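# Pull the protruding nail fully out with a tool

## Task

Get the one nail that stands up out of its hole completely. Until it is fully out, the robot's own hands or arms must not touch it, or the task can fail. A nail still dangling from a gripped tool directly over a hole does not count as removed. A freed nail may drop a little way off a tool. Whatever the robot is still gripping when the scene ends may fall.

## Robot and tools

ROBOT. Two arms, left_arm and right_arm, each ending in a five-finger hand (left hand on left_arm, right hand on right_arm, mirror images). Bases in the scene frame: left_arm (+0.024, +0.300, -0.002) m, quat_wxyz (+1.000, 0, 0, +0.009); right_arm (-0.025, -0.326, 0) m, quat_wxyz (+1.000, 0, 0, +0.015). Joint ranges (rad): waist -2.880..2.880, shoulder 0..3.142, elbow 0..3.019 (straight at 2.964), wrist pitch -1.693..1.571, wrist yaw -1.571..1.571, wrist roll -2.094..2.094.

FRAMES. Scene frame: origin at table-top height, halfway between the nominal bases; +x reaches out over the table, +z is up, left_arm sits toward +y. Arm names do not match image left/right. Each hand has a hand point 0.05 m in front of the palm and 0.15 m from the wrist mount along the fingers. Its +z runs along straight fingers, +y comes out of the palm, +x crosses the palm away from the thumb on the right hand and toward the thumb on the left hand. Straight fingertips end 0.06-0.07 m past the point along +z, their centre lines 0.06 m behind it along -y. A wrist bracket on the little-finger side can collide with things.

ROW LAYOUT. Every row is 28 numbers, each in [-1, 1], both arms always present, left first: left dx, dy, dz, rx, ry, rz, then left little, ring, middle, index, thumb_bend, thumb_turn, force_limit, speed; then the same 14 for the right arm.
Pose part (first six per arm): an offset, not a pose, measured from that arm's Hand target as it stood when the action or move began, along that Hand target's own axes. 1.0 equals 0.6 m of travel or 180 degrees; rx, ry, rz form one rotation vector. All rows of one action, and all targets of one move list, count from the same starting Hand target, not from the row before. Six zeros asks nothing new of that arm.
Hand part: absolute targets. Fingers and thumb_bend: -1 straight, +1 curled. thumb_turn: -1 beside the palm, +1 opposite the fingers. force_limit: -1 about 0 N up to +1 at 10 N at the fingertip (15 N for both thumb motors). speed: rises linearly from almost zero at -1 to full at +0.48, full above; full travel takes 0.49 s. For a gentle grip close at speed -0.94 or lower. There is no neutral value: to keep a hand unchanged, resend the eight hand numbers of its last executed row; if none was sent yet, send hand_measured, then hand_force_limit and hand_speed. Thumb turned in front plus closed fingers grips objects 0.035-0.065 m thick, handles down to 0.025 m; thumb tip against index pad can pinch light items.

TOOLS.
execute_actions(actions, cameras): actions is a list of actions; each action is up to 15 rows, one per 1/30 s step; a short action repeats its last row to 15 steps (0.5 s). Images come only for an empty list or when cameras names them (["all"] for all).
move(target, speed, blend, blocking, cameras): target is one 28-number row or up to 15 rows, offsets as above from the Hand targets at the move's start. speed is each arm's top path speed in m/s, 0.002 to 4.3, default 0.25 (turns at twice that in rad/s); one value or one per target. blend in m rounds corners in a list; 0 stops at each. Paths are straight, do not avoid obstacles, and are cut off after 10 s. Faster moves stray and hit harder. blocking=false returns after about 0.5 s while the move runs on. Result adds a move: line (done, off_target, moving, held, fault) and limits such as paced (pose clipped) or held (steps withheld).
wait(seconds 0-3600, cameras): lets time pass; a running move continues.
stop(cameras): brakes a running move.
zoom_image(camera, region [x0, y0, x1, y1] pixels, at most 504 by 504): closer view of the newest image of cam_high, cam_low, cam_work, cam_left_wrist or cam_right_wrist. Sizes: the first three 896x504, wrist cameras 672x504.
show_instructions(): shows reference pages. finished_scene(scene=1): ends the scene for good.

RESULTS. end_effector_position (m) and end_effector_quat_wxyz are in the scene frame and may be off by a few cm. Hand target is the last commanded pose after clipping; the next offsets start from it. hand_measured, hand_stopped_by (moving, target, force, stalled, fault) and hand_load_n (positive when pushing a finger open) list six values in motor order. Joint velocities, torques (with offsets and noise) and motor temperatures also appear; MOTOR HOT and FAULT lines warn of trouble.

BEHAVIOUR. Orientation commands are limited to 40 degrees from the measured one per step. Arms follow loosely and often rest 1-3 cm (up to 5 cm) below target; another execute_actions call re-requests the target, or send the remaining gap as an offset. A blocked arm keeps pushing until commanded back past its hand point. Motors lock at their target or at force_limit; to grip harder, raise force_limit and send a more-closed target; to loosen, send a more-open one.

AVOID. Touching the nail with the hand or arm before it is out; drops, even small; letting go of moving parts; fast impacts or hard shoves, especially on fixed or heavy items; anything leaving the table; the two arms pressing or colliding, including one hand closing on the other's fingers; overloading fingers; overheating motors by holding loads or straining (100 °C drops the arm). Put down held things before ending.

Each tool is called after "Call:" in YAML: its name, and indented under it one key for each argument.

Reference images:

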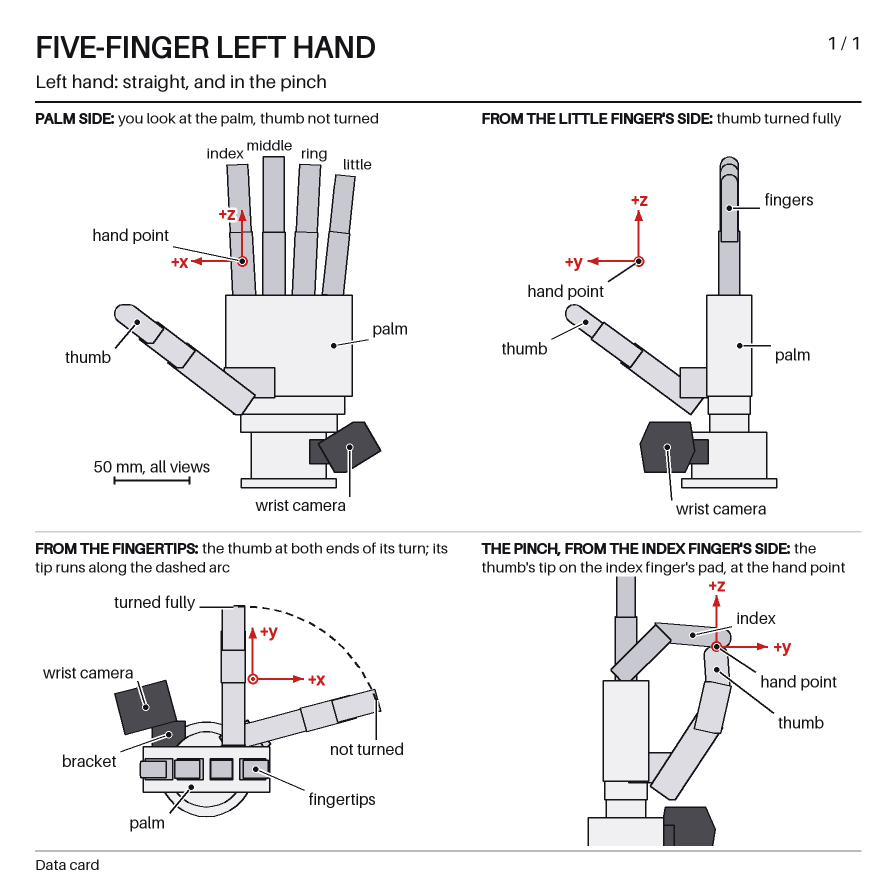

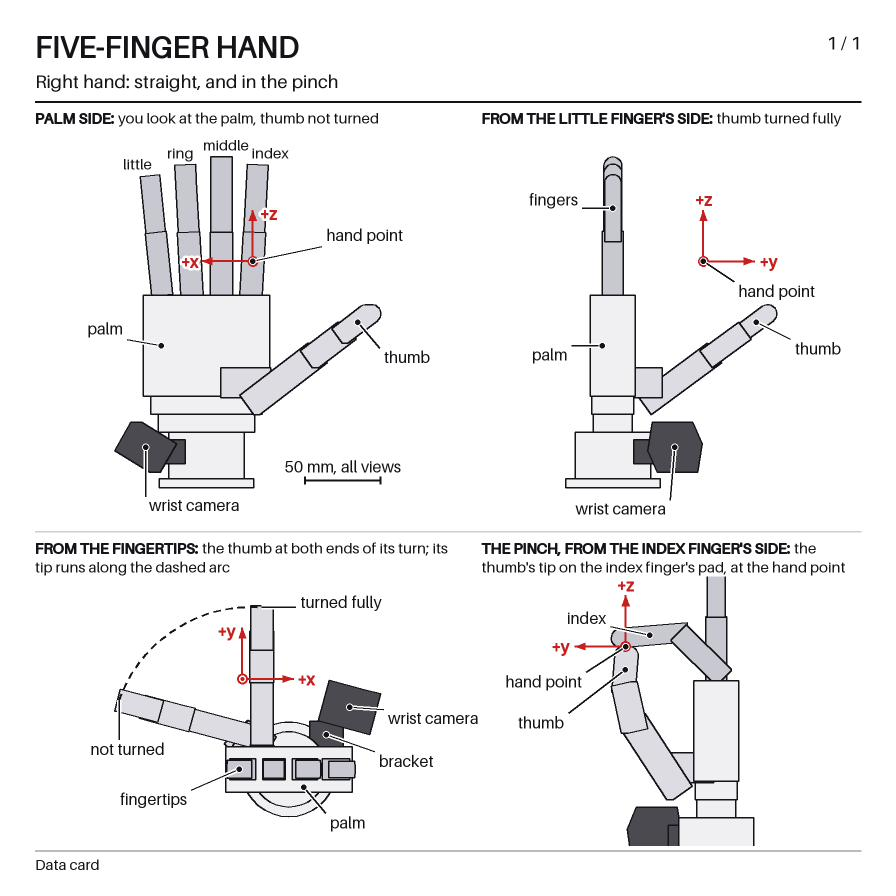

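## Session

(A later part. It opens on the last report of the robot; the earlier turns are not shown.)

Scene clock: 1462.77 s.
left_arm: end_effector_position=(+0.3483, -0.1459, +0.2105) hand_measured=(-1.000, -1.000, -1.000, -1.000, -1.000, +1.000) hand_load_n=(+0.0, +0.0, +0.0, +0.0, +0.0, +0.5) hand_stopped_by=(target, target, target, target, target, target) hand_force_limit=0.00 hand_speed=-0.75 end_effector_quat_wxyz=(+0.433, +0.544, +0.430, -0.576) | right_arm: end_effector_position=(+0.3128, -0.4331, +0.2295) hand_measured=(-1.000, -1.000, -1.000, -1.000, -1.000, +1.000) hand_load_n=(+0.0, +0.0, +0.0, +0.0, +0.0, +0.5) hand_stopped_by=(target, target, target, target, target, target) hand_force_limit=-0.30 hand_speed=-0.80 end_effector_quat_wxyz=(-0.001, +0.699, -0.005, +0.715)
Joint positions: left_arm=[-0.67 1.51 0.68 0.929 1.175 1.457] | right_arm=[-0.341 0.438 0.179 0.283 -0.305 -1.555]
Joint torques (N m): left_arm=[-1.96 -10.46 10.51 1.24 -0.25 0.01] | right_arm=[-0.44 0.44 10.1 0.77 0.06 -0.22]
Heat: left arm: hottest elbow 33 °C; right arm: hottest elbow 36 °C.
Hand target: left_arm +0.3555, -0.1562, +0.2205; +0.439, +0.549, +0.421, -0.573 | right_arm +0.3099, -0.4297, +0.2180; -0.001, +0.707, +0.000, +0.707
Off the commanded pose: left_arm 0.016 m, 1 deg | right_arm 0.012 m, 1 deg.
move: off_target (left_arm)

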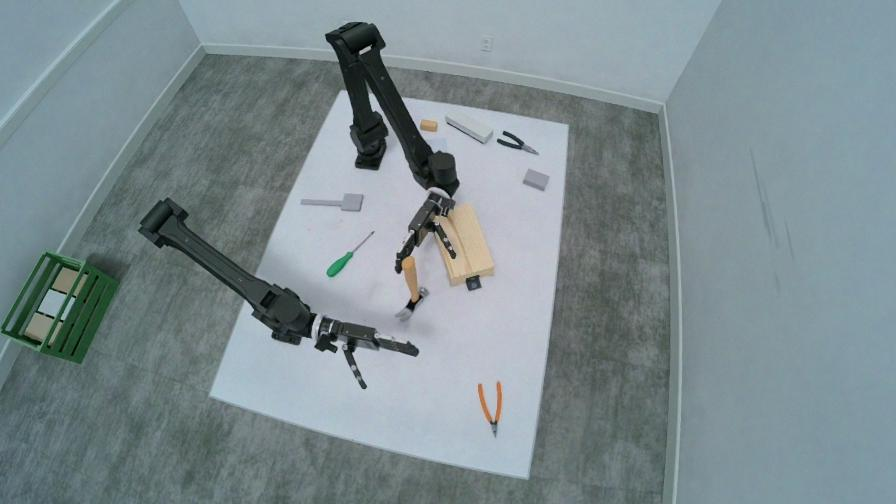

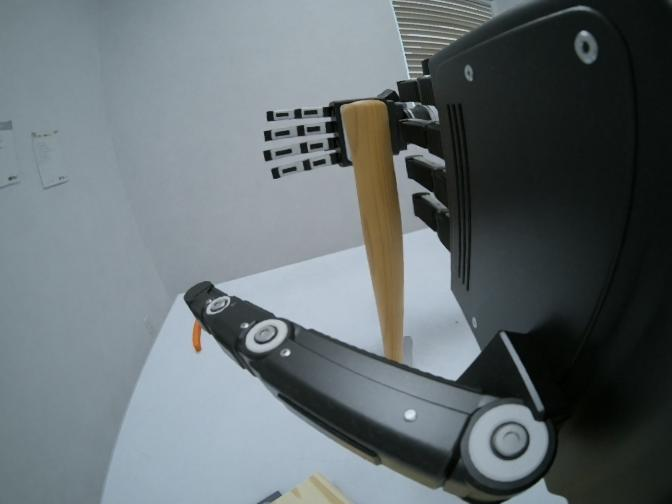

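Call:
move:
  target:
    - [0.02,0.0,0.057,0,0,0,-1,-1,-1,-1,-1,1,0.0,-0.75, 0,0,0,0,0,0, -1,-1,-1,-1,-1,1,-0.3,-0.8]
  speed: 0.06
  cameras: ["cam_high","cam_left_wrist","cam_work"]

Call:
zoom_image:
  camera: "cam_high"
  region: [360, 190, 460, 330]

Scene clock: 1470.73 s.
left_arm: end_effector_position=(+0.3394, -0.1785, +0.1998) hand_measured=(-1.000, -1.000, -1.000, -1.000, -1.000, +1.000) hand_load_n=(+0.0, +0.0, +0.0, +0.0, +0.0, +0.0) hand_stopped_by=(target, target, target, target, target, target) hand_force_limit=0.00 hand_speed=-0.75 end_effector_quat_wxyz=(+0.431, +0.545, +0.431, -0.576) | right_arm: end_effector_position=(+0.3128, -0.4331, +0.2295) hand_measured=(-1.000, -1.000, -1.000, -1.000, -1.000, +1.000) hand_load_n=(+0.0, +0.0, +0.0, +0.0, +0.0, +0.0) hand_stopped_by=(target, target, target, target, target, target) hand_force_limit=-0.30 hand_speed=-0.80 end_effector_quat_wxyz=(-0.001, +0.699, -0.005, +0.715)
Joint positions: left_arm=[-0.746 1.563 0.711 0.929 1.1 1.476] | right_arm=[-0.341 0.438 0.179 0.283 -0.305 -1.555]
Joint torques (N m): left_arm=[-1.61 -11.05 10.48 1.55 -0.27 0.06] | right_arm=[-0.15 0.79 10.18 1.01 0.04 -0.26]
Heat: left arm: hottest elbow 34 °C; right arm: hottest elbow 36 °C.
Hand target: left_arm +0.3464, -0.1898, +0.2102; +0.440, +0.549, +0.420, -0.573 | right_arm +0.3099, -0.4297, +0.2180; -0.001, +0.707, +0.000, +0.707
Off the commanded pose: left_arm 0.017 m, 2 deg | right_arm 0.012 m, 1 deg.
move: off_target (left_arm)
Images, in order (width x height): cam_high 896x504, cam_work 896x504, cam_left_wrist 672x504.

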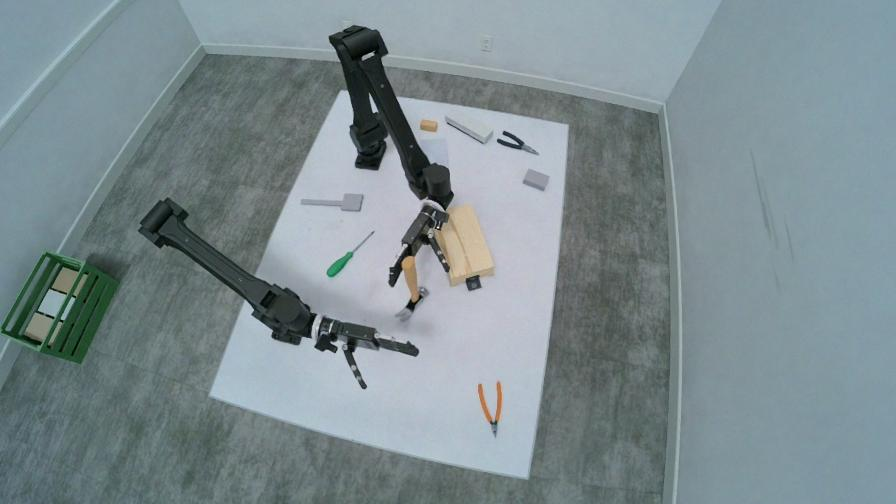

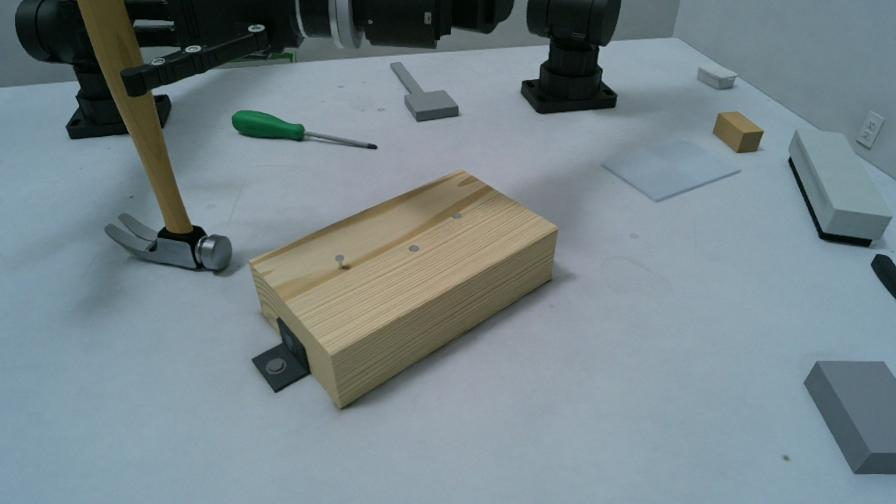

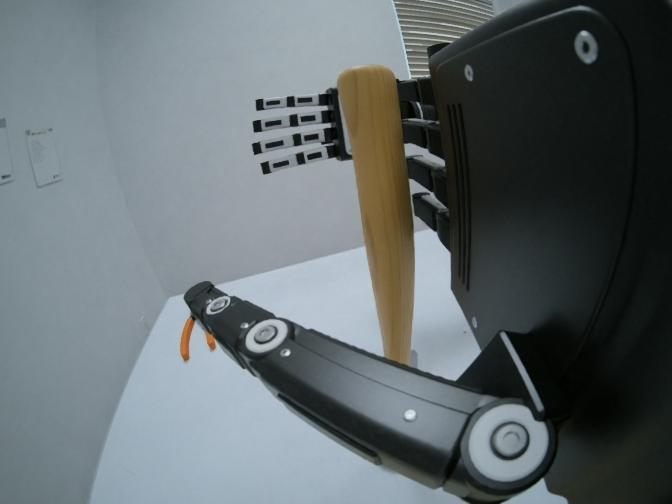

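Scaled by 3.600 from the camera's image (finer frame: 1280x720).

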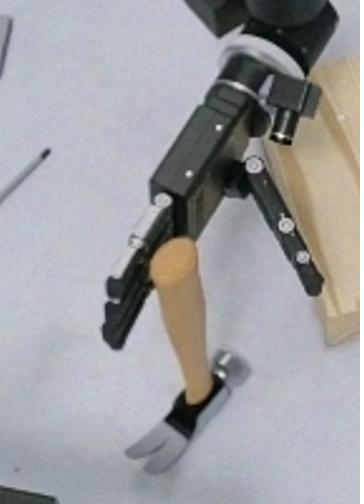

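Call:
move:
  target:
    - [0,0,0,0,0,0,-0.5,-0.5,-0.5,-0.5,0.1,1,-0.5,-0.8, 0,0,0,0,0,0, -1,-1,-1,-1,-1,1,-0.3,-0.8]
  speed: 0.06
  cameras: ["cam_left_wrist","cam_high"]

Call:
zoom_image:
  camera: "cam_high"
  region: [360, 190, 460, 330]

Scene clock: 1481.33 s.
left_arm: end_effector_position=(+0.3395, -0.1785, +0.1999) hand_measured=(-0.500, -0.500, -0.500, -0.500, +0.100, +1.000) hand_load_n=(+0.0, +0.0, +0.0, +0.0, +0.0, +0.0) hand_stopped_by=(target, target, target, target, target, target) hand_force_limit=-0.50 hand_speed=-0.80 end_effector_quat_wxyz=(+0.432, +0.545, +0.431, -0.575) | right_arm: end_effector_position=(+0.3128, -0.4331, +0.2295) hand_measured=(-1.000, -1.000, -1.000, -1.000, -1.000, +1.000) hand_load_n=(+0.0, +0.0, +0.0, +0.0, -0.5, +0.5) hand_stopped_by=(target, target, target, target, target, target) hand_force_limit=-0.30 hand_speed=-0.80 end_effector_quat_wxyz=(-0.001, +0.699, -0.005, +0.715)
Joint positions: left_arm=[-0.746 1.563 0.711 0.929 1.1 1.477] | right_arm=[-0.341 0.438 0.179 0.283 -0.305 -1.555]
Joint torques (N m): left_arm=[-1.55 -11.28 10.43 1.5 -0.25 0.06] | right_arm=[-0.03 1.73 10.43 0.83 0.04 -0.19]
Heat: left arm: hottest elbow 33 °C; right arm: hottest elbow 36 °C.
Hand target: left_arm +0.3464, -0.1898, +0.2101; +0.440, +0.549, +0.420, -0.573 | right_arm +0.3099, -0.4297, +0.2180; -0.001, +0.707, +0.000, +0.707
Off the commanded pose: left_arm 0.017 m, 2 deg | right_arm 0.012 m, 1 deg.
move: done
Images, in order (width x height): cam_high 896x504, cam_left_wrist 672x504.

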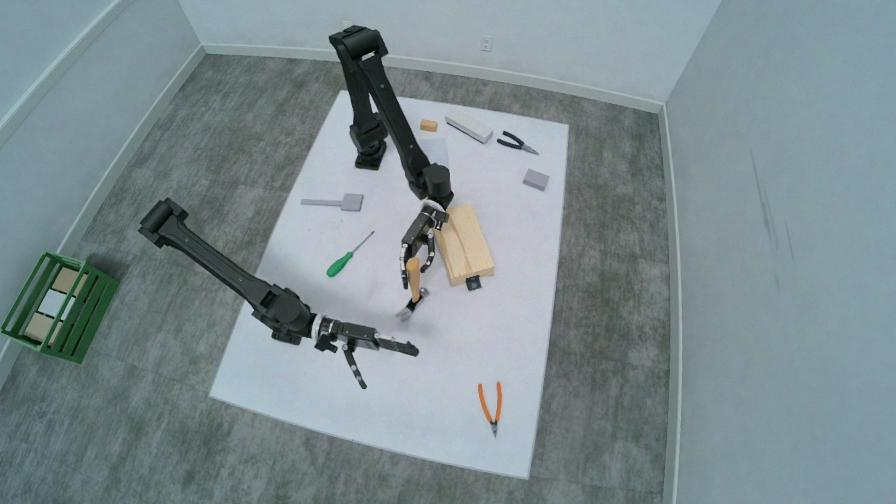

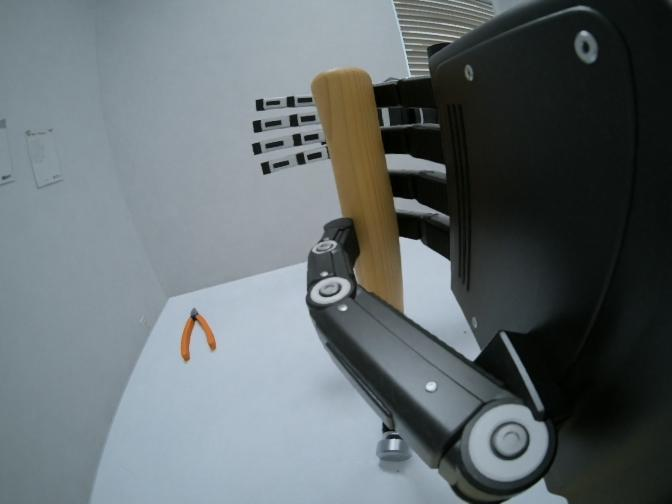

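Scaled by 3.600 from the camera's image (finer frame: 1280x720).

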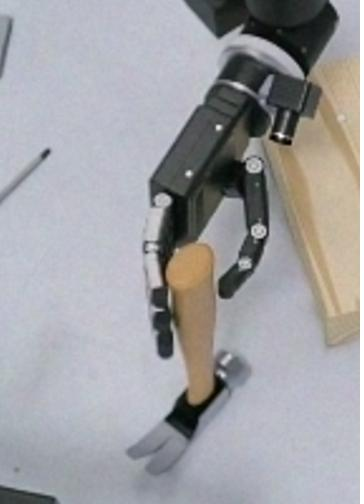

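Call:
move:
  target:
    - [0,0,0,0,0,0,0.6,0.6,0.5,0.5,0.1,1,-0.4,-0.8, 0,0,0,0,0,0, -1,-1,-1,-1,-1,1,-0.3,-0.8]
  speed: 0.06
  cameras: ["cam_left_wrist","cam_high"]

Call:
zoom_image:
  camera: "cam_high"
  region: [360, 190, 460, 330]

Scene clock: 1493.33 s.
left_arm: end_effector_position=(+0.3398, -0.1785, +0.2001) hand_measured=(-0.428, -0.374, -0.374, -0.392, +0.098, +1.000) hand_load_n=(+0.0, +3.5, +6.0, +2.5, +9.5, +3.0) hand_stopped_by=(force, force, force, force, target, target) hand_force_limit=-0.40 hand_speed=-0.80 end_effector_quat_wxyz=(+0.433, +0.545, +0.430, -0.574) | right_arm: end_effector_position=(+0.3128, -0.4331, +0.2295) hand_measured=(-1.000, -1.000, -1.000, -1.000, -1.000, +1.000) hand_load_n=(+0.0, +0.0, +0.0, +0.0, +0.0, +0.0) hand_stopped_by=(target, target, target, target, target, target) hand_force_limit=-0.30 hand_speed=-0.80 end_effector_quat_wxyz=(-0.001, +0.699, -0.005, +0.715)
Joint positions: left_arm=[-0.746 1.563 0.711 0.929 1.099 1.48] | right_arm=[-0.341 0.438 0.179 0.283 -0.305 -1.555]
Joint torques (N m): left_arm=[-1.32 -10.99 10.55 1.52 -0.23 0.04] | right_arm=[-0.38 0.67 10.19 0.9 0.02 -0.14]
Heat: left arm: hottest elbow 33 °C; right arm: hottest elbow 36 °C.
Hand target: left_arm +0.3464, -0.1898, +0.2101; +0.440, +0.549, +0.420, -0.573 | right_arm +0.3099, -0.4297, +0.2180; -0.001, +0.707, +0.000, +0.707
Off the commanded pose: left_arm 0.017 m, 1 deg | right_arm 0.012 m, 1 deg.
move: done
Images, in order (width x height): cam_high 896x504, cam_left_wrist 672x504.

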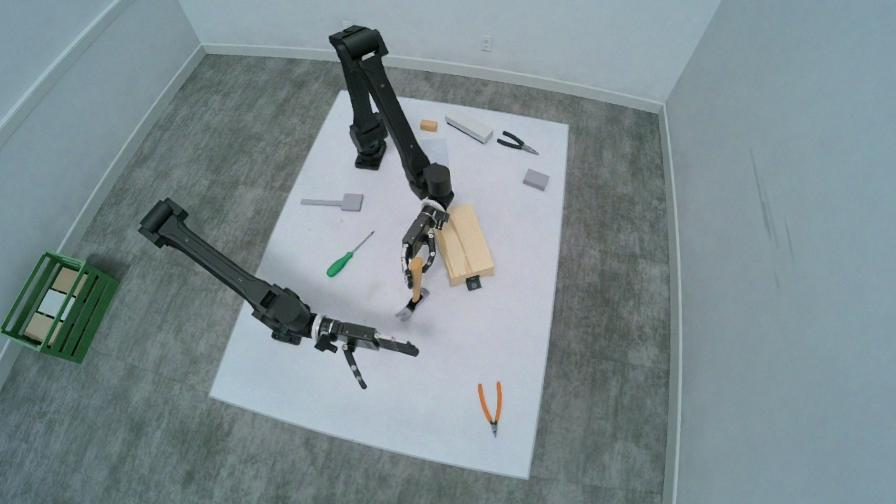

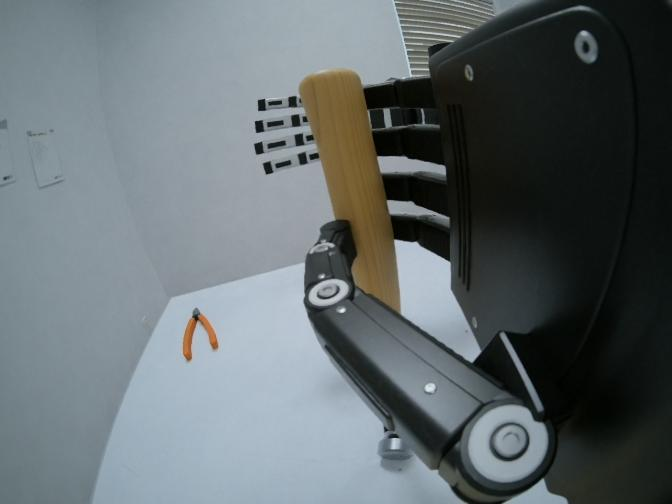

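Scaled by 3.600 from the camera's image (finer frame: 1280x720).

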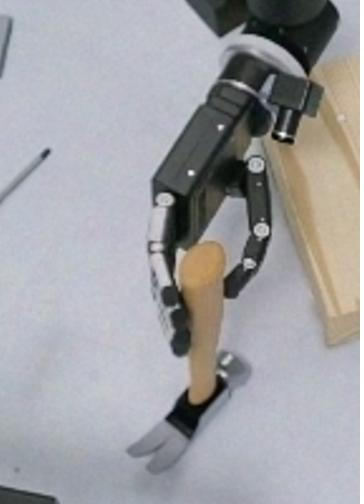

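Call:
move:
  target:
    - [0,0,0,0,0,0,0.7,0.7,0.6,0.6,0.1,1,0.3,-0.8, 0,0,0,0,0,0, -1,-1,-1,-1,-1,1,-0.3,-0.8]
    - [-0.07,0,0,0,0,0,0.7,0.7,0.6,0.6,0.1,1,0.3,-0.8, 0,0,0,0,0,0, -1,-1,-1,-1,-1,1,-0.3,-0.8]
  speed: 0.06
  cameras: ["cam_left_wrist","cam_high","cam_work"]

Call:
zoom_image:
  camera: "cam_high"
  region: [360, 190, 460, 330]

Scene clock: 1499.53 s.
left_arm: end_effector_position=(+0.3383, -0.1762, +0.2000) hand_measured=(-0.340, -0.340, -0.360, -0.360, +0.096, +1.000) hand_load_n=(+6.0, +3.0, +2.5, +10.0, +17.0, +7.0) hand_stopped_by=(force, force, force, force, target, target) hand_force_limit=0.30 hand_speed=-0.80 end_effector_quat_wxyz=(+0.407, +0.540, +0.458, -0.577) | right_arm: end_effector_position=(+0.3128, -0.4331, +0.2295) hand_measured=(-1.000, -1.000, -1.000, -1.000, -1.000, +1.000) hand_load_n=(+0.0, +0.0, +0.0, +0.0, +0.0, +0.0) hand_stopped_by=(target, target, target, target, target, target) hand_force_limit=-0.30 hand_speed=-0.80 end_effector_quat_wxyz=(-0.001, +0.699, -0.005, +0.715)
Joint positions: left_arm=[-0.745 1.519 0.724 0.788 1.098 1.488] | right_arm=[-0.341 0.438 0.179 0.283 -0.305 -1.555]
Joint torques (N m): left_arm=[-1.2 -16.03 12.53 1.89 0.12 -0.08] | right_arm=[-0.32 1.03 10.06 0.96 0 -0.26]
Heat: left arm: hottest elbow 33 °C; right arm: hottest elbow 36 °C.
Hand target: left_arm +0.3469, -0.1879, +0.2519; +0.440, +0.549, +0.421, -0.573 | right_arm +0.3099, -0.4297, +0.2180; -0.001, +0.707, +0.000, +0.707
Off the commanded pose: left_arm 0.054 m, 6 deg | right_arm 0.012 m, 1 deg.
move: off_target (left_arm)
Images, in order (width x height): cam_high 896x504, cam_work 896x504, cam_left_wrist 672x504.

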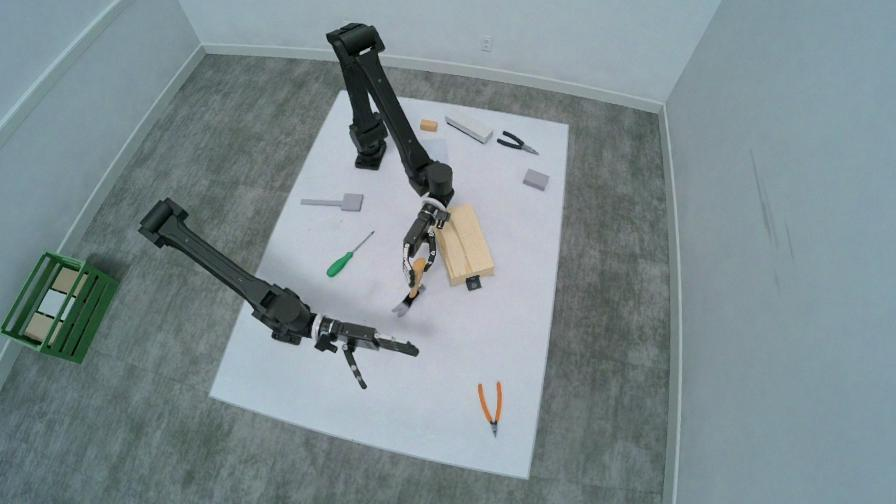

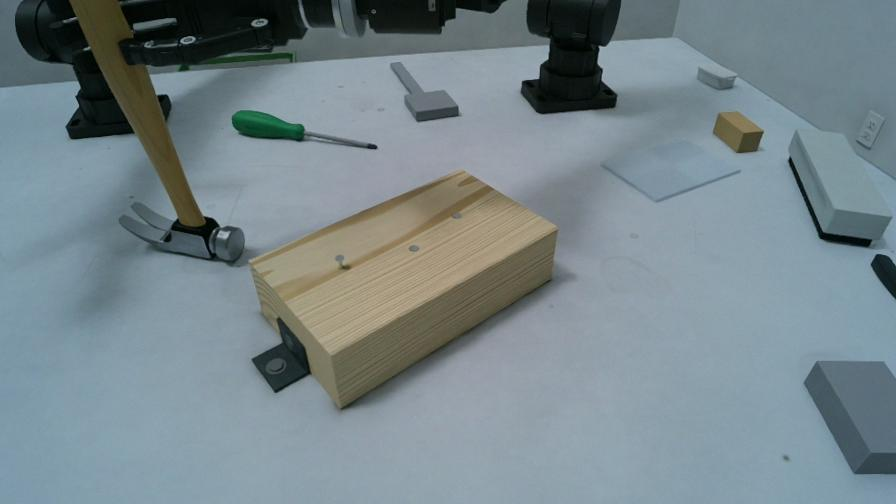

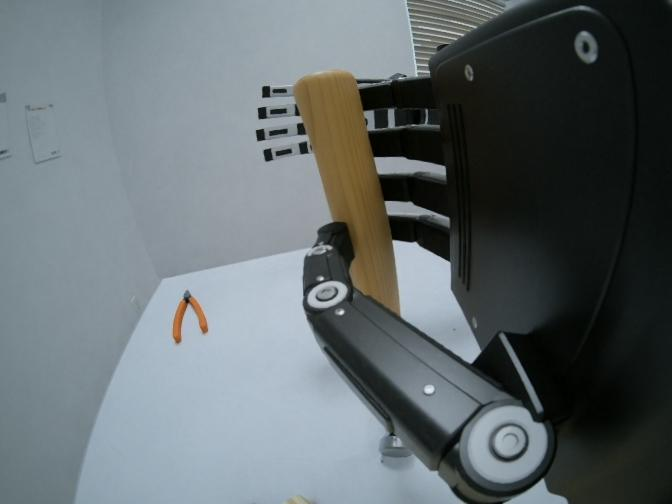

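Scaled by 3.600 from the camera's image (finer frame: 1280x720).

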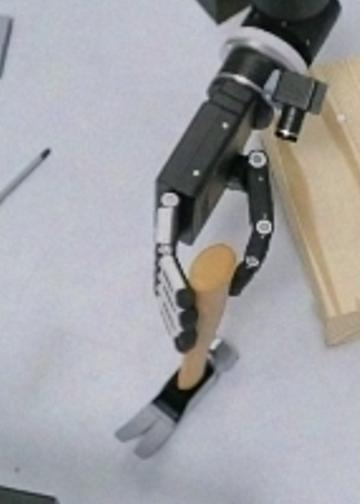

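Call:
move:
  target: [-0.08,0,0,0,0,0,0.7,0.7,0.6,0.6,0.1,1,0.3,-0.8, 0,0,0,0,0,0, -1,-1,-1,-1,-1,1,-0.3,-0.8]
  speed: 0.1
  cameras: ["cam_left_wrist","cam_high","cam_work"]

Call:
zoom_image:
  camera: "cam_high"
  region: [360, 190, 460, 330]

Scene clock: 1504.97 s.
left_arm: end_effector_position=(+0.3358, -0.1748, +0.2411) hand_measured=(-0.340, -0.340, -0.360, -0.360, +0.096, +1.000) hand_load_n=(+6.0, +3.0, +2.5, +10.0, +17.0, +7.0) hand_stopped_by=(force, force, force, force, target, target) hand_force_limit=0.30 hand_speed=-0.80 end_effector_quat_wxyz=(+0.400, +0.539, +0.462, -0.579) | right_arm: end_effector_position=(+0.3128, -0.4331, +0.2295) hand_measured=(-1.000, -1.000, -1.000, -1.000, -1.000, +1.000) hand_load_n=(+0.0, +0.5, +0.0, +0.0, +0.0, +0.0) hand_stopped_by=(target, target, target, target, target, target) hand_force_limit=-0.30 hand_speed=-0.80 end_effector_quat_wxyz=(-0.001, +0.699, -0.005, +0.715)
Joint positions: left_arm=[-0.745 1.42 0.769 0.632 1.102 1.484] | right_arm=[-0.341 0.438 0.179 0.283 -0.305 -1.555]
Joint torques (N m): left_arm=[-1.2 -14.62 14.49 2.11 0.13 -0.02] | right_arm=[-0.26 0.73 10.39 0.92 -0.04 -0.22]
Heat: left arm: hottest elbow 34 °C; right arm: hottest elbow 36 °C.
Hand target: left_arm +0.3475, -0.1859, +0.2998; +0.440, +0.549, +0.421, -0.573 | right_arm +0.3099, -0.4297, +0.2180; -0.001, +0.707, +0.000, +0.707
Off the commanded pose: left_arm 0.061 m, 7 deg | right_arm 0.012 m, 1 deg.
move: off_target (left_arm)
Images, in order (width x height): cam_high 896x504, cam_work 896x504, cam_left_wrist 672x504.

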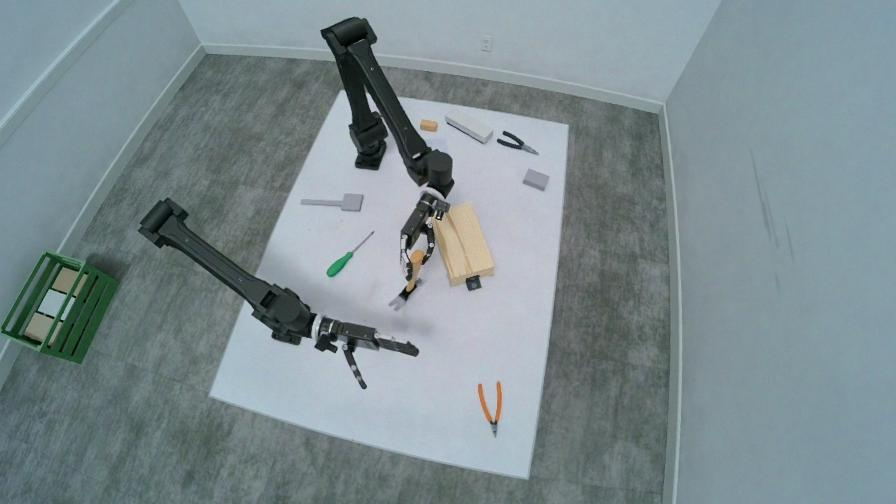

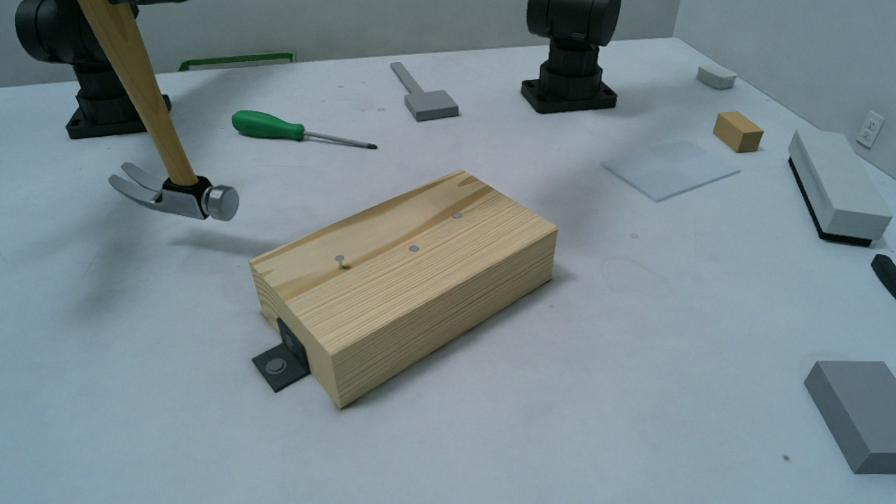

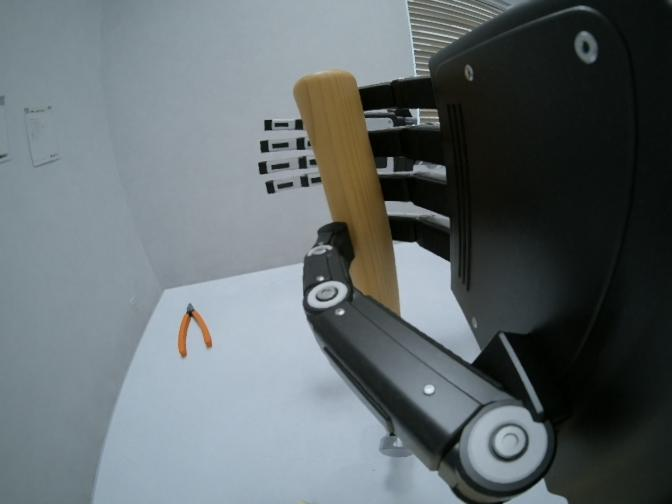

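Scaled by 3.600 from the camera's image (finer frame: 1280x720).

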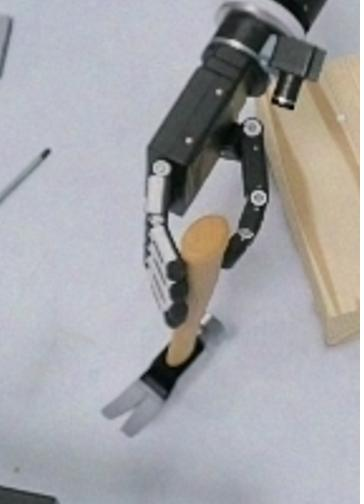

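Call:
move:
  target:
    - [-0.154,-0.05,-0.084,0,0,0,0.7,0.7,0.6,0.6,0.1,1,0.3,-0.8, 0,0,0,0,0,0, -1,-1,-1,-1,-1,1,-0.3,-0.8]
    - [-0.196,0.052,-0.292,-0.2898,0.2133,-0.0257,0.7,0.7,0.6,0.6,0.1,1,0.3,-0.8, 0,0,0,0,0,0, -1,-1,-1,-1,-1,1,-0.3,-0.8]
  speed: 0.12
  blend: 0.03
  cameras: ["cam_left_wrist","cam_high","cam_work"]

Call:
zoom_image:
  camera: "cam_high"
  region: [380, 150, 520, 310]

Call:
zoom_image:
  camera: "cam_work"
  region: [180, 0, 600, 420]

Scene clock: 1554.33 s.
left_arm: end_effector_position=(+0.4168, -0.0082, +0.3478) hand_measured=(-0.340, -0.340, -0.360, -0.360, +0.096, +1.000) hand_load_n=(+0.0, +0.0, +2.0, +12.5, +12.5, +6.0) hand_stopped_by=(force, force, force, force, target, target) hand_force_limit=0.30 hand_speed=-0.80 end_effector_quat_wxyz=(+0.405, +0.438, +0.791, -0.139) | right_arm: end_effector_position=(+0.3128, -0.4331, +0.2295) hand_measured=(-1.000, -1.000, -1.000, -1.000, -1.000, +1.000) hand_load_n=(+0.0, +0.0, +0.0, +0.0, +0.0, +0.0) hand_stopped_by=(target, target, target, target, target, target) hand_force_limit=-0.30 hand_speed=-0.80 end_effector_quat_wxyz=(-0.001, +0.699, -0.005, +0.715)
Joint positions: left_arm=[-0.796 1.117 1.209 -0.779 0.046 1.783] | right_arm=[-0.341 0.438 0.179 0.283 -0.305 -1.555]
Joint torques (N m): left_arm=[-1.73 -9.93 18.15 1.98 -0.47 0.22] | right_arm=[-0.15 0.44 10.35 0.96 -0.02 -0.24]
Motor temperatures (°C): left_arm=[25 26 41 24 22 23] | right_arm=[19 24 36 24 21 22]
Heat: left arm: hottest elbow 41 °C; right arm: hottest elbow 36 °C.
Hand target: left_arm +0.4243, -0.0200, +0.4099; +0.452, +0.440, +0.762, -0.145 | right_arm +0.3099, -0.4297, +0.2180; -0.001, +0.707, +0.000, +0.707
Off the commanded pose: left_arm 0.064 m, 6 deg | right_arm 0.012 m, 1 deg.
move: off_target (left_arm)
Images, in order (width x height): cam_high 896x504, cam_work 896x504, cam_left_wrist 672x504.

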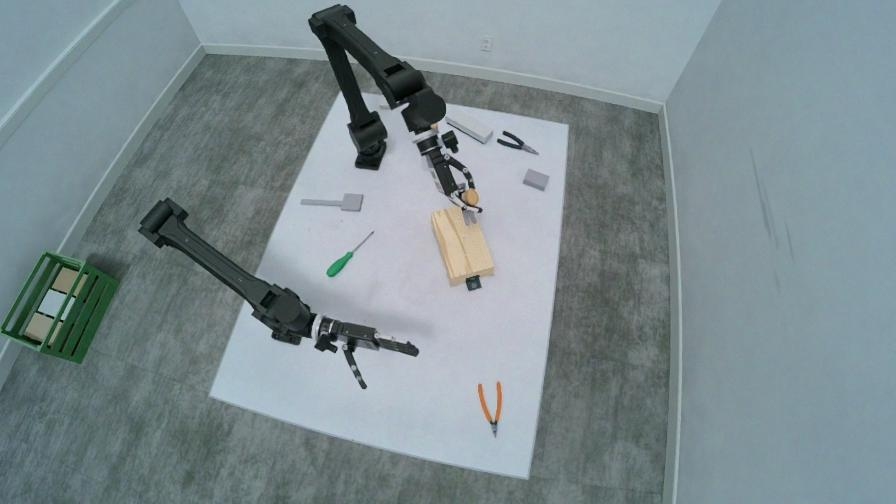

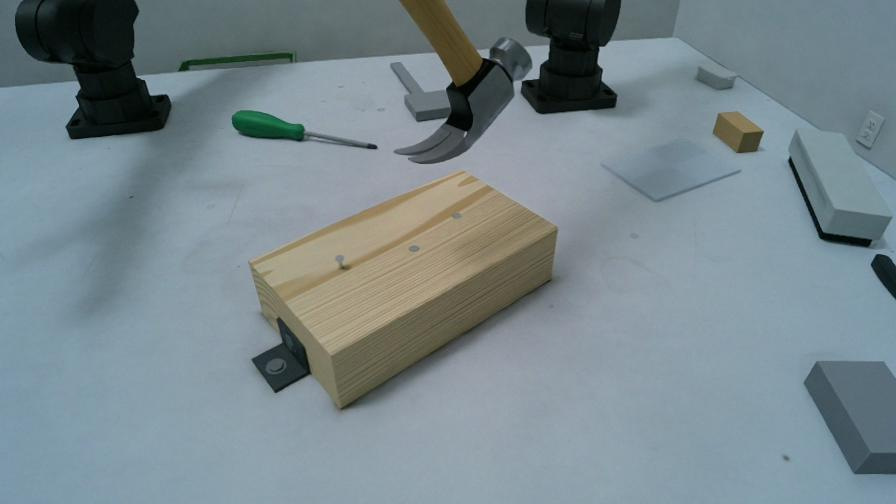

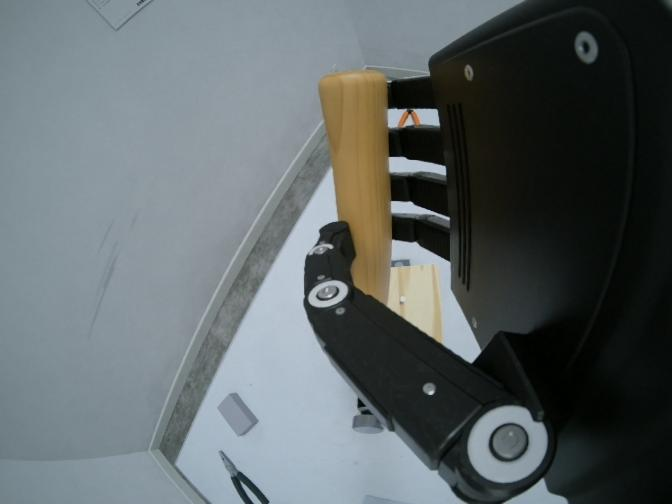

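Scaled by 3.150 from the camera's image (finer frame: 1280x720).

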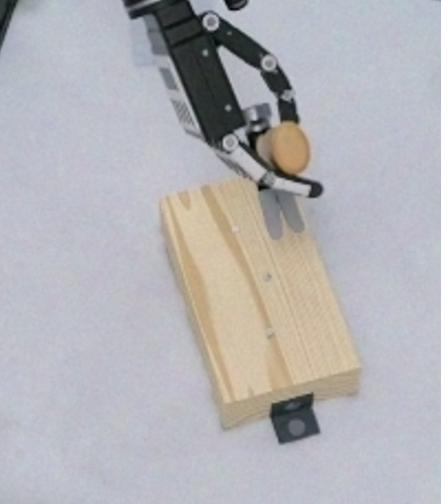

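Scaled by 1.200 from the camera's image (finer frame: 1280x720).

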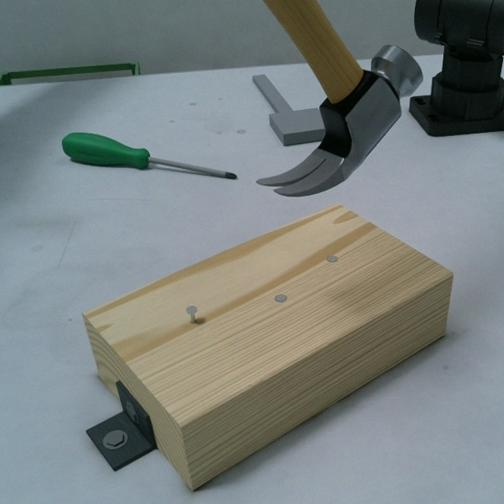

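Call:
move:
  target: [0.067,-0.0514,0.0663,0,-0.0035,0.0163,0.7,0.7,0.6,0.6,0.1,1,0.3,-0.8, 0,0,0,0,0,0, -1,-1,-1,-1,-1,1,-0.3,-0.8]
  speed: 0.08
  cameras: ["cam_high","cam_work"]

Call:
zoom_image:
  camera: "cam_high"
  region: [420, 180, 500, 290]

Call:
zoom_image:
  camera: "cam_work"
  region: [240, 80, 560, 320]

Scene clock: 1597.17 s.
left_arm: end_effector_position=(+0.4089, -0.0318, +0.3164) hand_measured=(-0.340, -0.340, -0.360, -0.360, +0.096, +1.000) hand_load_n=(+0.0, +0.0, +2.5, +12.5, +12.0, +6.5) hand_stopped_by=(force, force, force, force, target, target) hand_force_limit=0.30 hand_speed=-0.80 end_effector_quat_wxyz=(+0.421, +0.450, +0.776, -0.136) | right_arm: end_effector_position=(+0.3128, -0.4331, +0.2295) hand_measured=(-1.000, -1.000, -1.000, -1.000, -1.000, +1.000) hand_load_n=(+0.0, +0.0, +0.0, +0.0, +0.0, +0.0) hand_stopped_by=(target, target, target, target, target, target) hand_force_limit=-0.30 hand_speed=-0.80 end_effector_quat_wxyz=(-0.001, +0.699, -0.005, +0.715)
Joint positions: left_arm=[-0.859 1.125 1.111 -0.641 -0.003 1.782] | right_arm=[-0.341 0.438 0.179 0.283 -0.305 -1.555]
Joint torques (N m): left_arm=[-1.85 -10.46 11.89 3.52 -0.57 0.4] | right_arm=[0.62 0.21 10.22 0.95 0.02 -0.16]
Heat: left arm: hottest elbow 43 °C; right arm: hottest elbow 36 °C.
Hand target: left_arm +0.4138, -0.0406, +0.3498; +0.460, +0.458, +0.748, -0.135 | right_arm +0.3099, -0.4297, +0.2180; -0.001, +0.707, +0.000, +0.707
Off the commanded pose: left_arm 0.035 m, 6 deg | right_arm 0.012 m, 1 deg.
move: off_target (left_arm)

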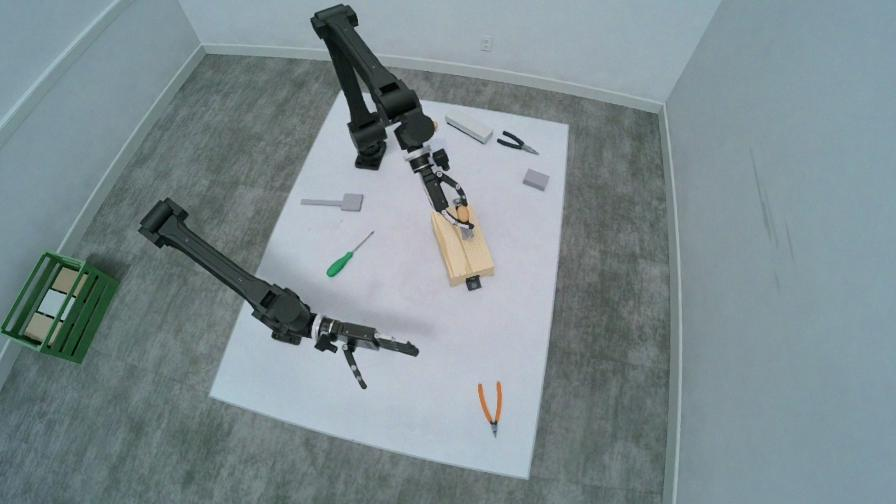

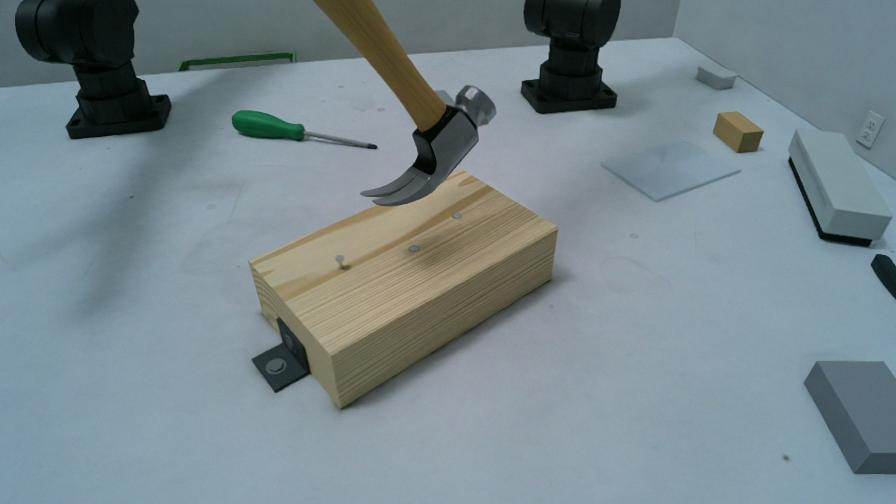

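Scaled by 4.582 from the camera's image (finer frame: 1280x720).

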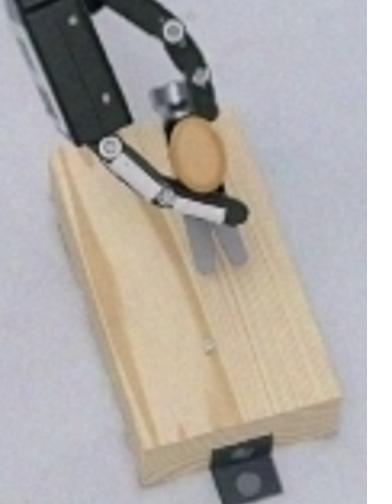

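Scaled by 1.575 from the camera's image (finer frame: 1280x720).

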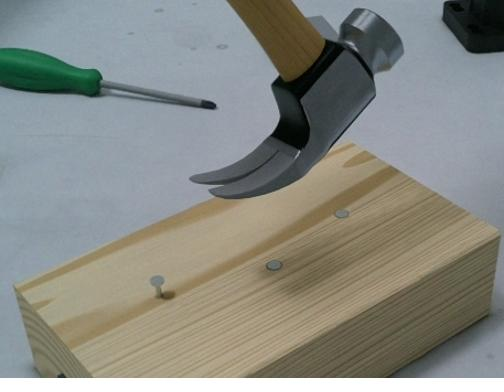

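Call:
move:
  target: [0.0649,0.0147,0.047,0,0.0127,-0.0598,0.7,0.7,0.6,0.6,0.1,1,0.3,-0.8, 0,0,0,0,0,0, -1,-1,-1,-1,-1,1,-0.3,-0.8]
  speed: 0.06
  cameras: ["cam_high","cam_work"]

Call:
zoom_image:
  camera: "cam_high"
  region: [420, 180, 500, 290]

Call:
zoom_image:
  camera: "cam_work"
  region: [240, 80, 560, 320]

Scene clock: 1643.63 s.
left_arm: end_effector_position=(+0.4217, -0.0307, +0.2866) hand_measured=(-0.340, -0.340, -0.360, -0.360, +0.098, +1.000) hand_load_n=(+0.0, +0.0, +0.0, +0.5, +2.5, +0.5) hand_stopped_by=(force, force, force, force, target, target) hand_force_limit=0.30 hand_speed=-0.80 end_effector_quat_wxyz=(+0.409, +0.393, +0.807, -0.166) | right_arm: end_effector_position=(+0.3128, -0.4331, +0.2295) hand_measured=(-1.000, -1.000, -1.000, -1.000, -1.000, +1.000) hand_load_n=(+0.0, +0.0, +0.0, +0.0, +0.0, +0.0) hand_stopped_by=(target, target, target, target, target, target) hand_force_limit=-0.30 hand_speed=-0.80 end_effector_quat_wxyz=(-0.001, +0.699, -0.005, +0.715)
Joint positions: left_arm=[-0.822 1.165 1.083 -0.574 0.027 1.66] | right_arm=[-0.341 0.438 0.179 0.283 -0.305 -1.555]
Joint torques (N m): left_arm=[-0.03 -9.82 11.63 2.81 -0.03 0.05] | right_arm=[-0.67 1.14 10.3 1.02 0.01 -0.17]
Heat: left arm: hottest elbow 41 °C; right arm: hottest elbow 36 °C.
Hand target: left_arm +0.4307, -0.0316, +0.3047; +0.430, +0.389, +0.797, -0.169 | right_arm +0.3099, -0.4297, +0.2180; -0.001, +0.707, +0.000, +0.707
Off the commanded pose: left_arm 0.020 m, 3 deg | right_arm 0.012 m, 1 deg.
move: off_target (left_arm)

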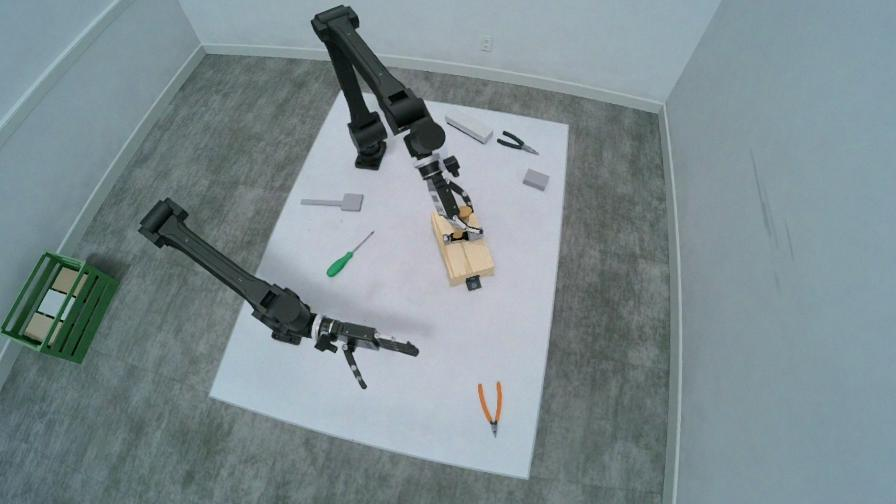

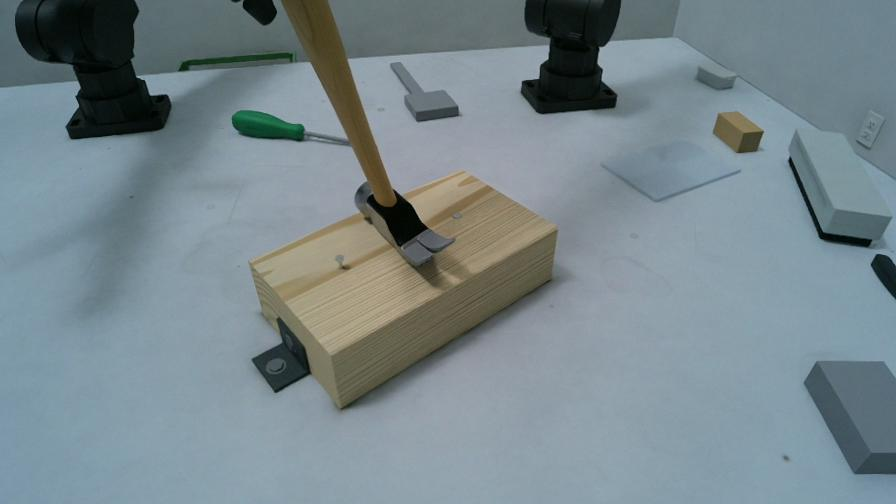

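Scaled by 4.582 from the camera's image (finer frame: 1280x720).

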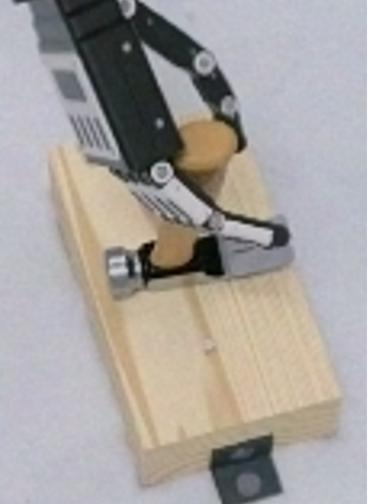

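Scaled by 1.575 from the camera's image (finer frame: 1280x720).

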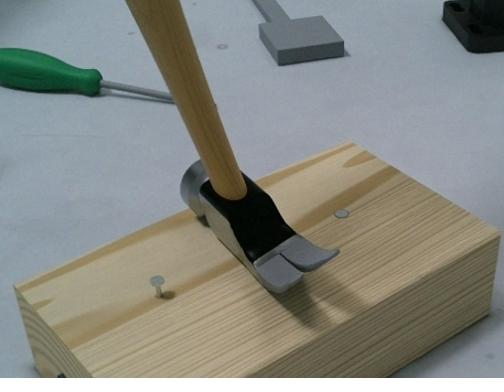

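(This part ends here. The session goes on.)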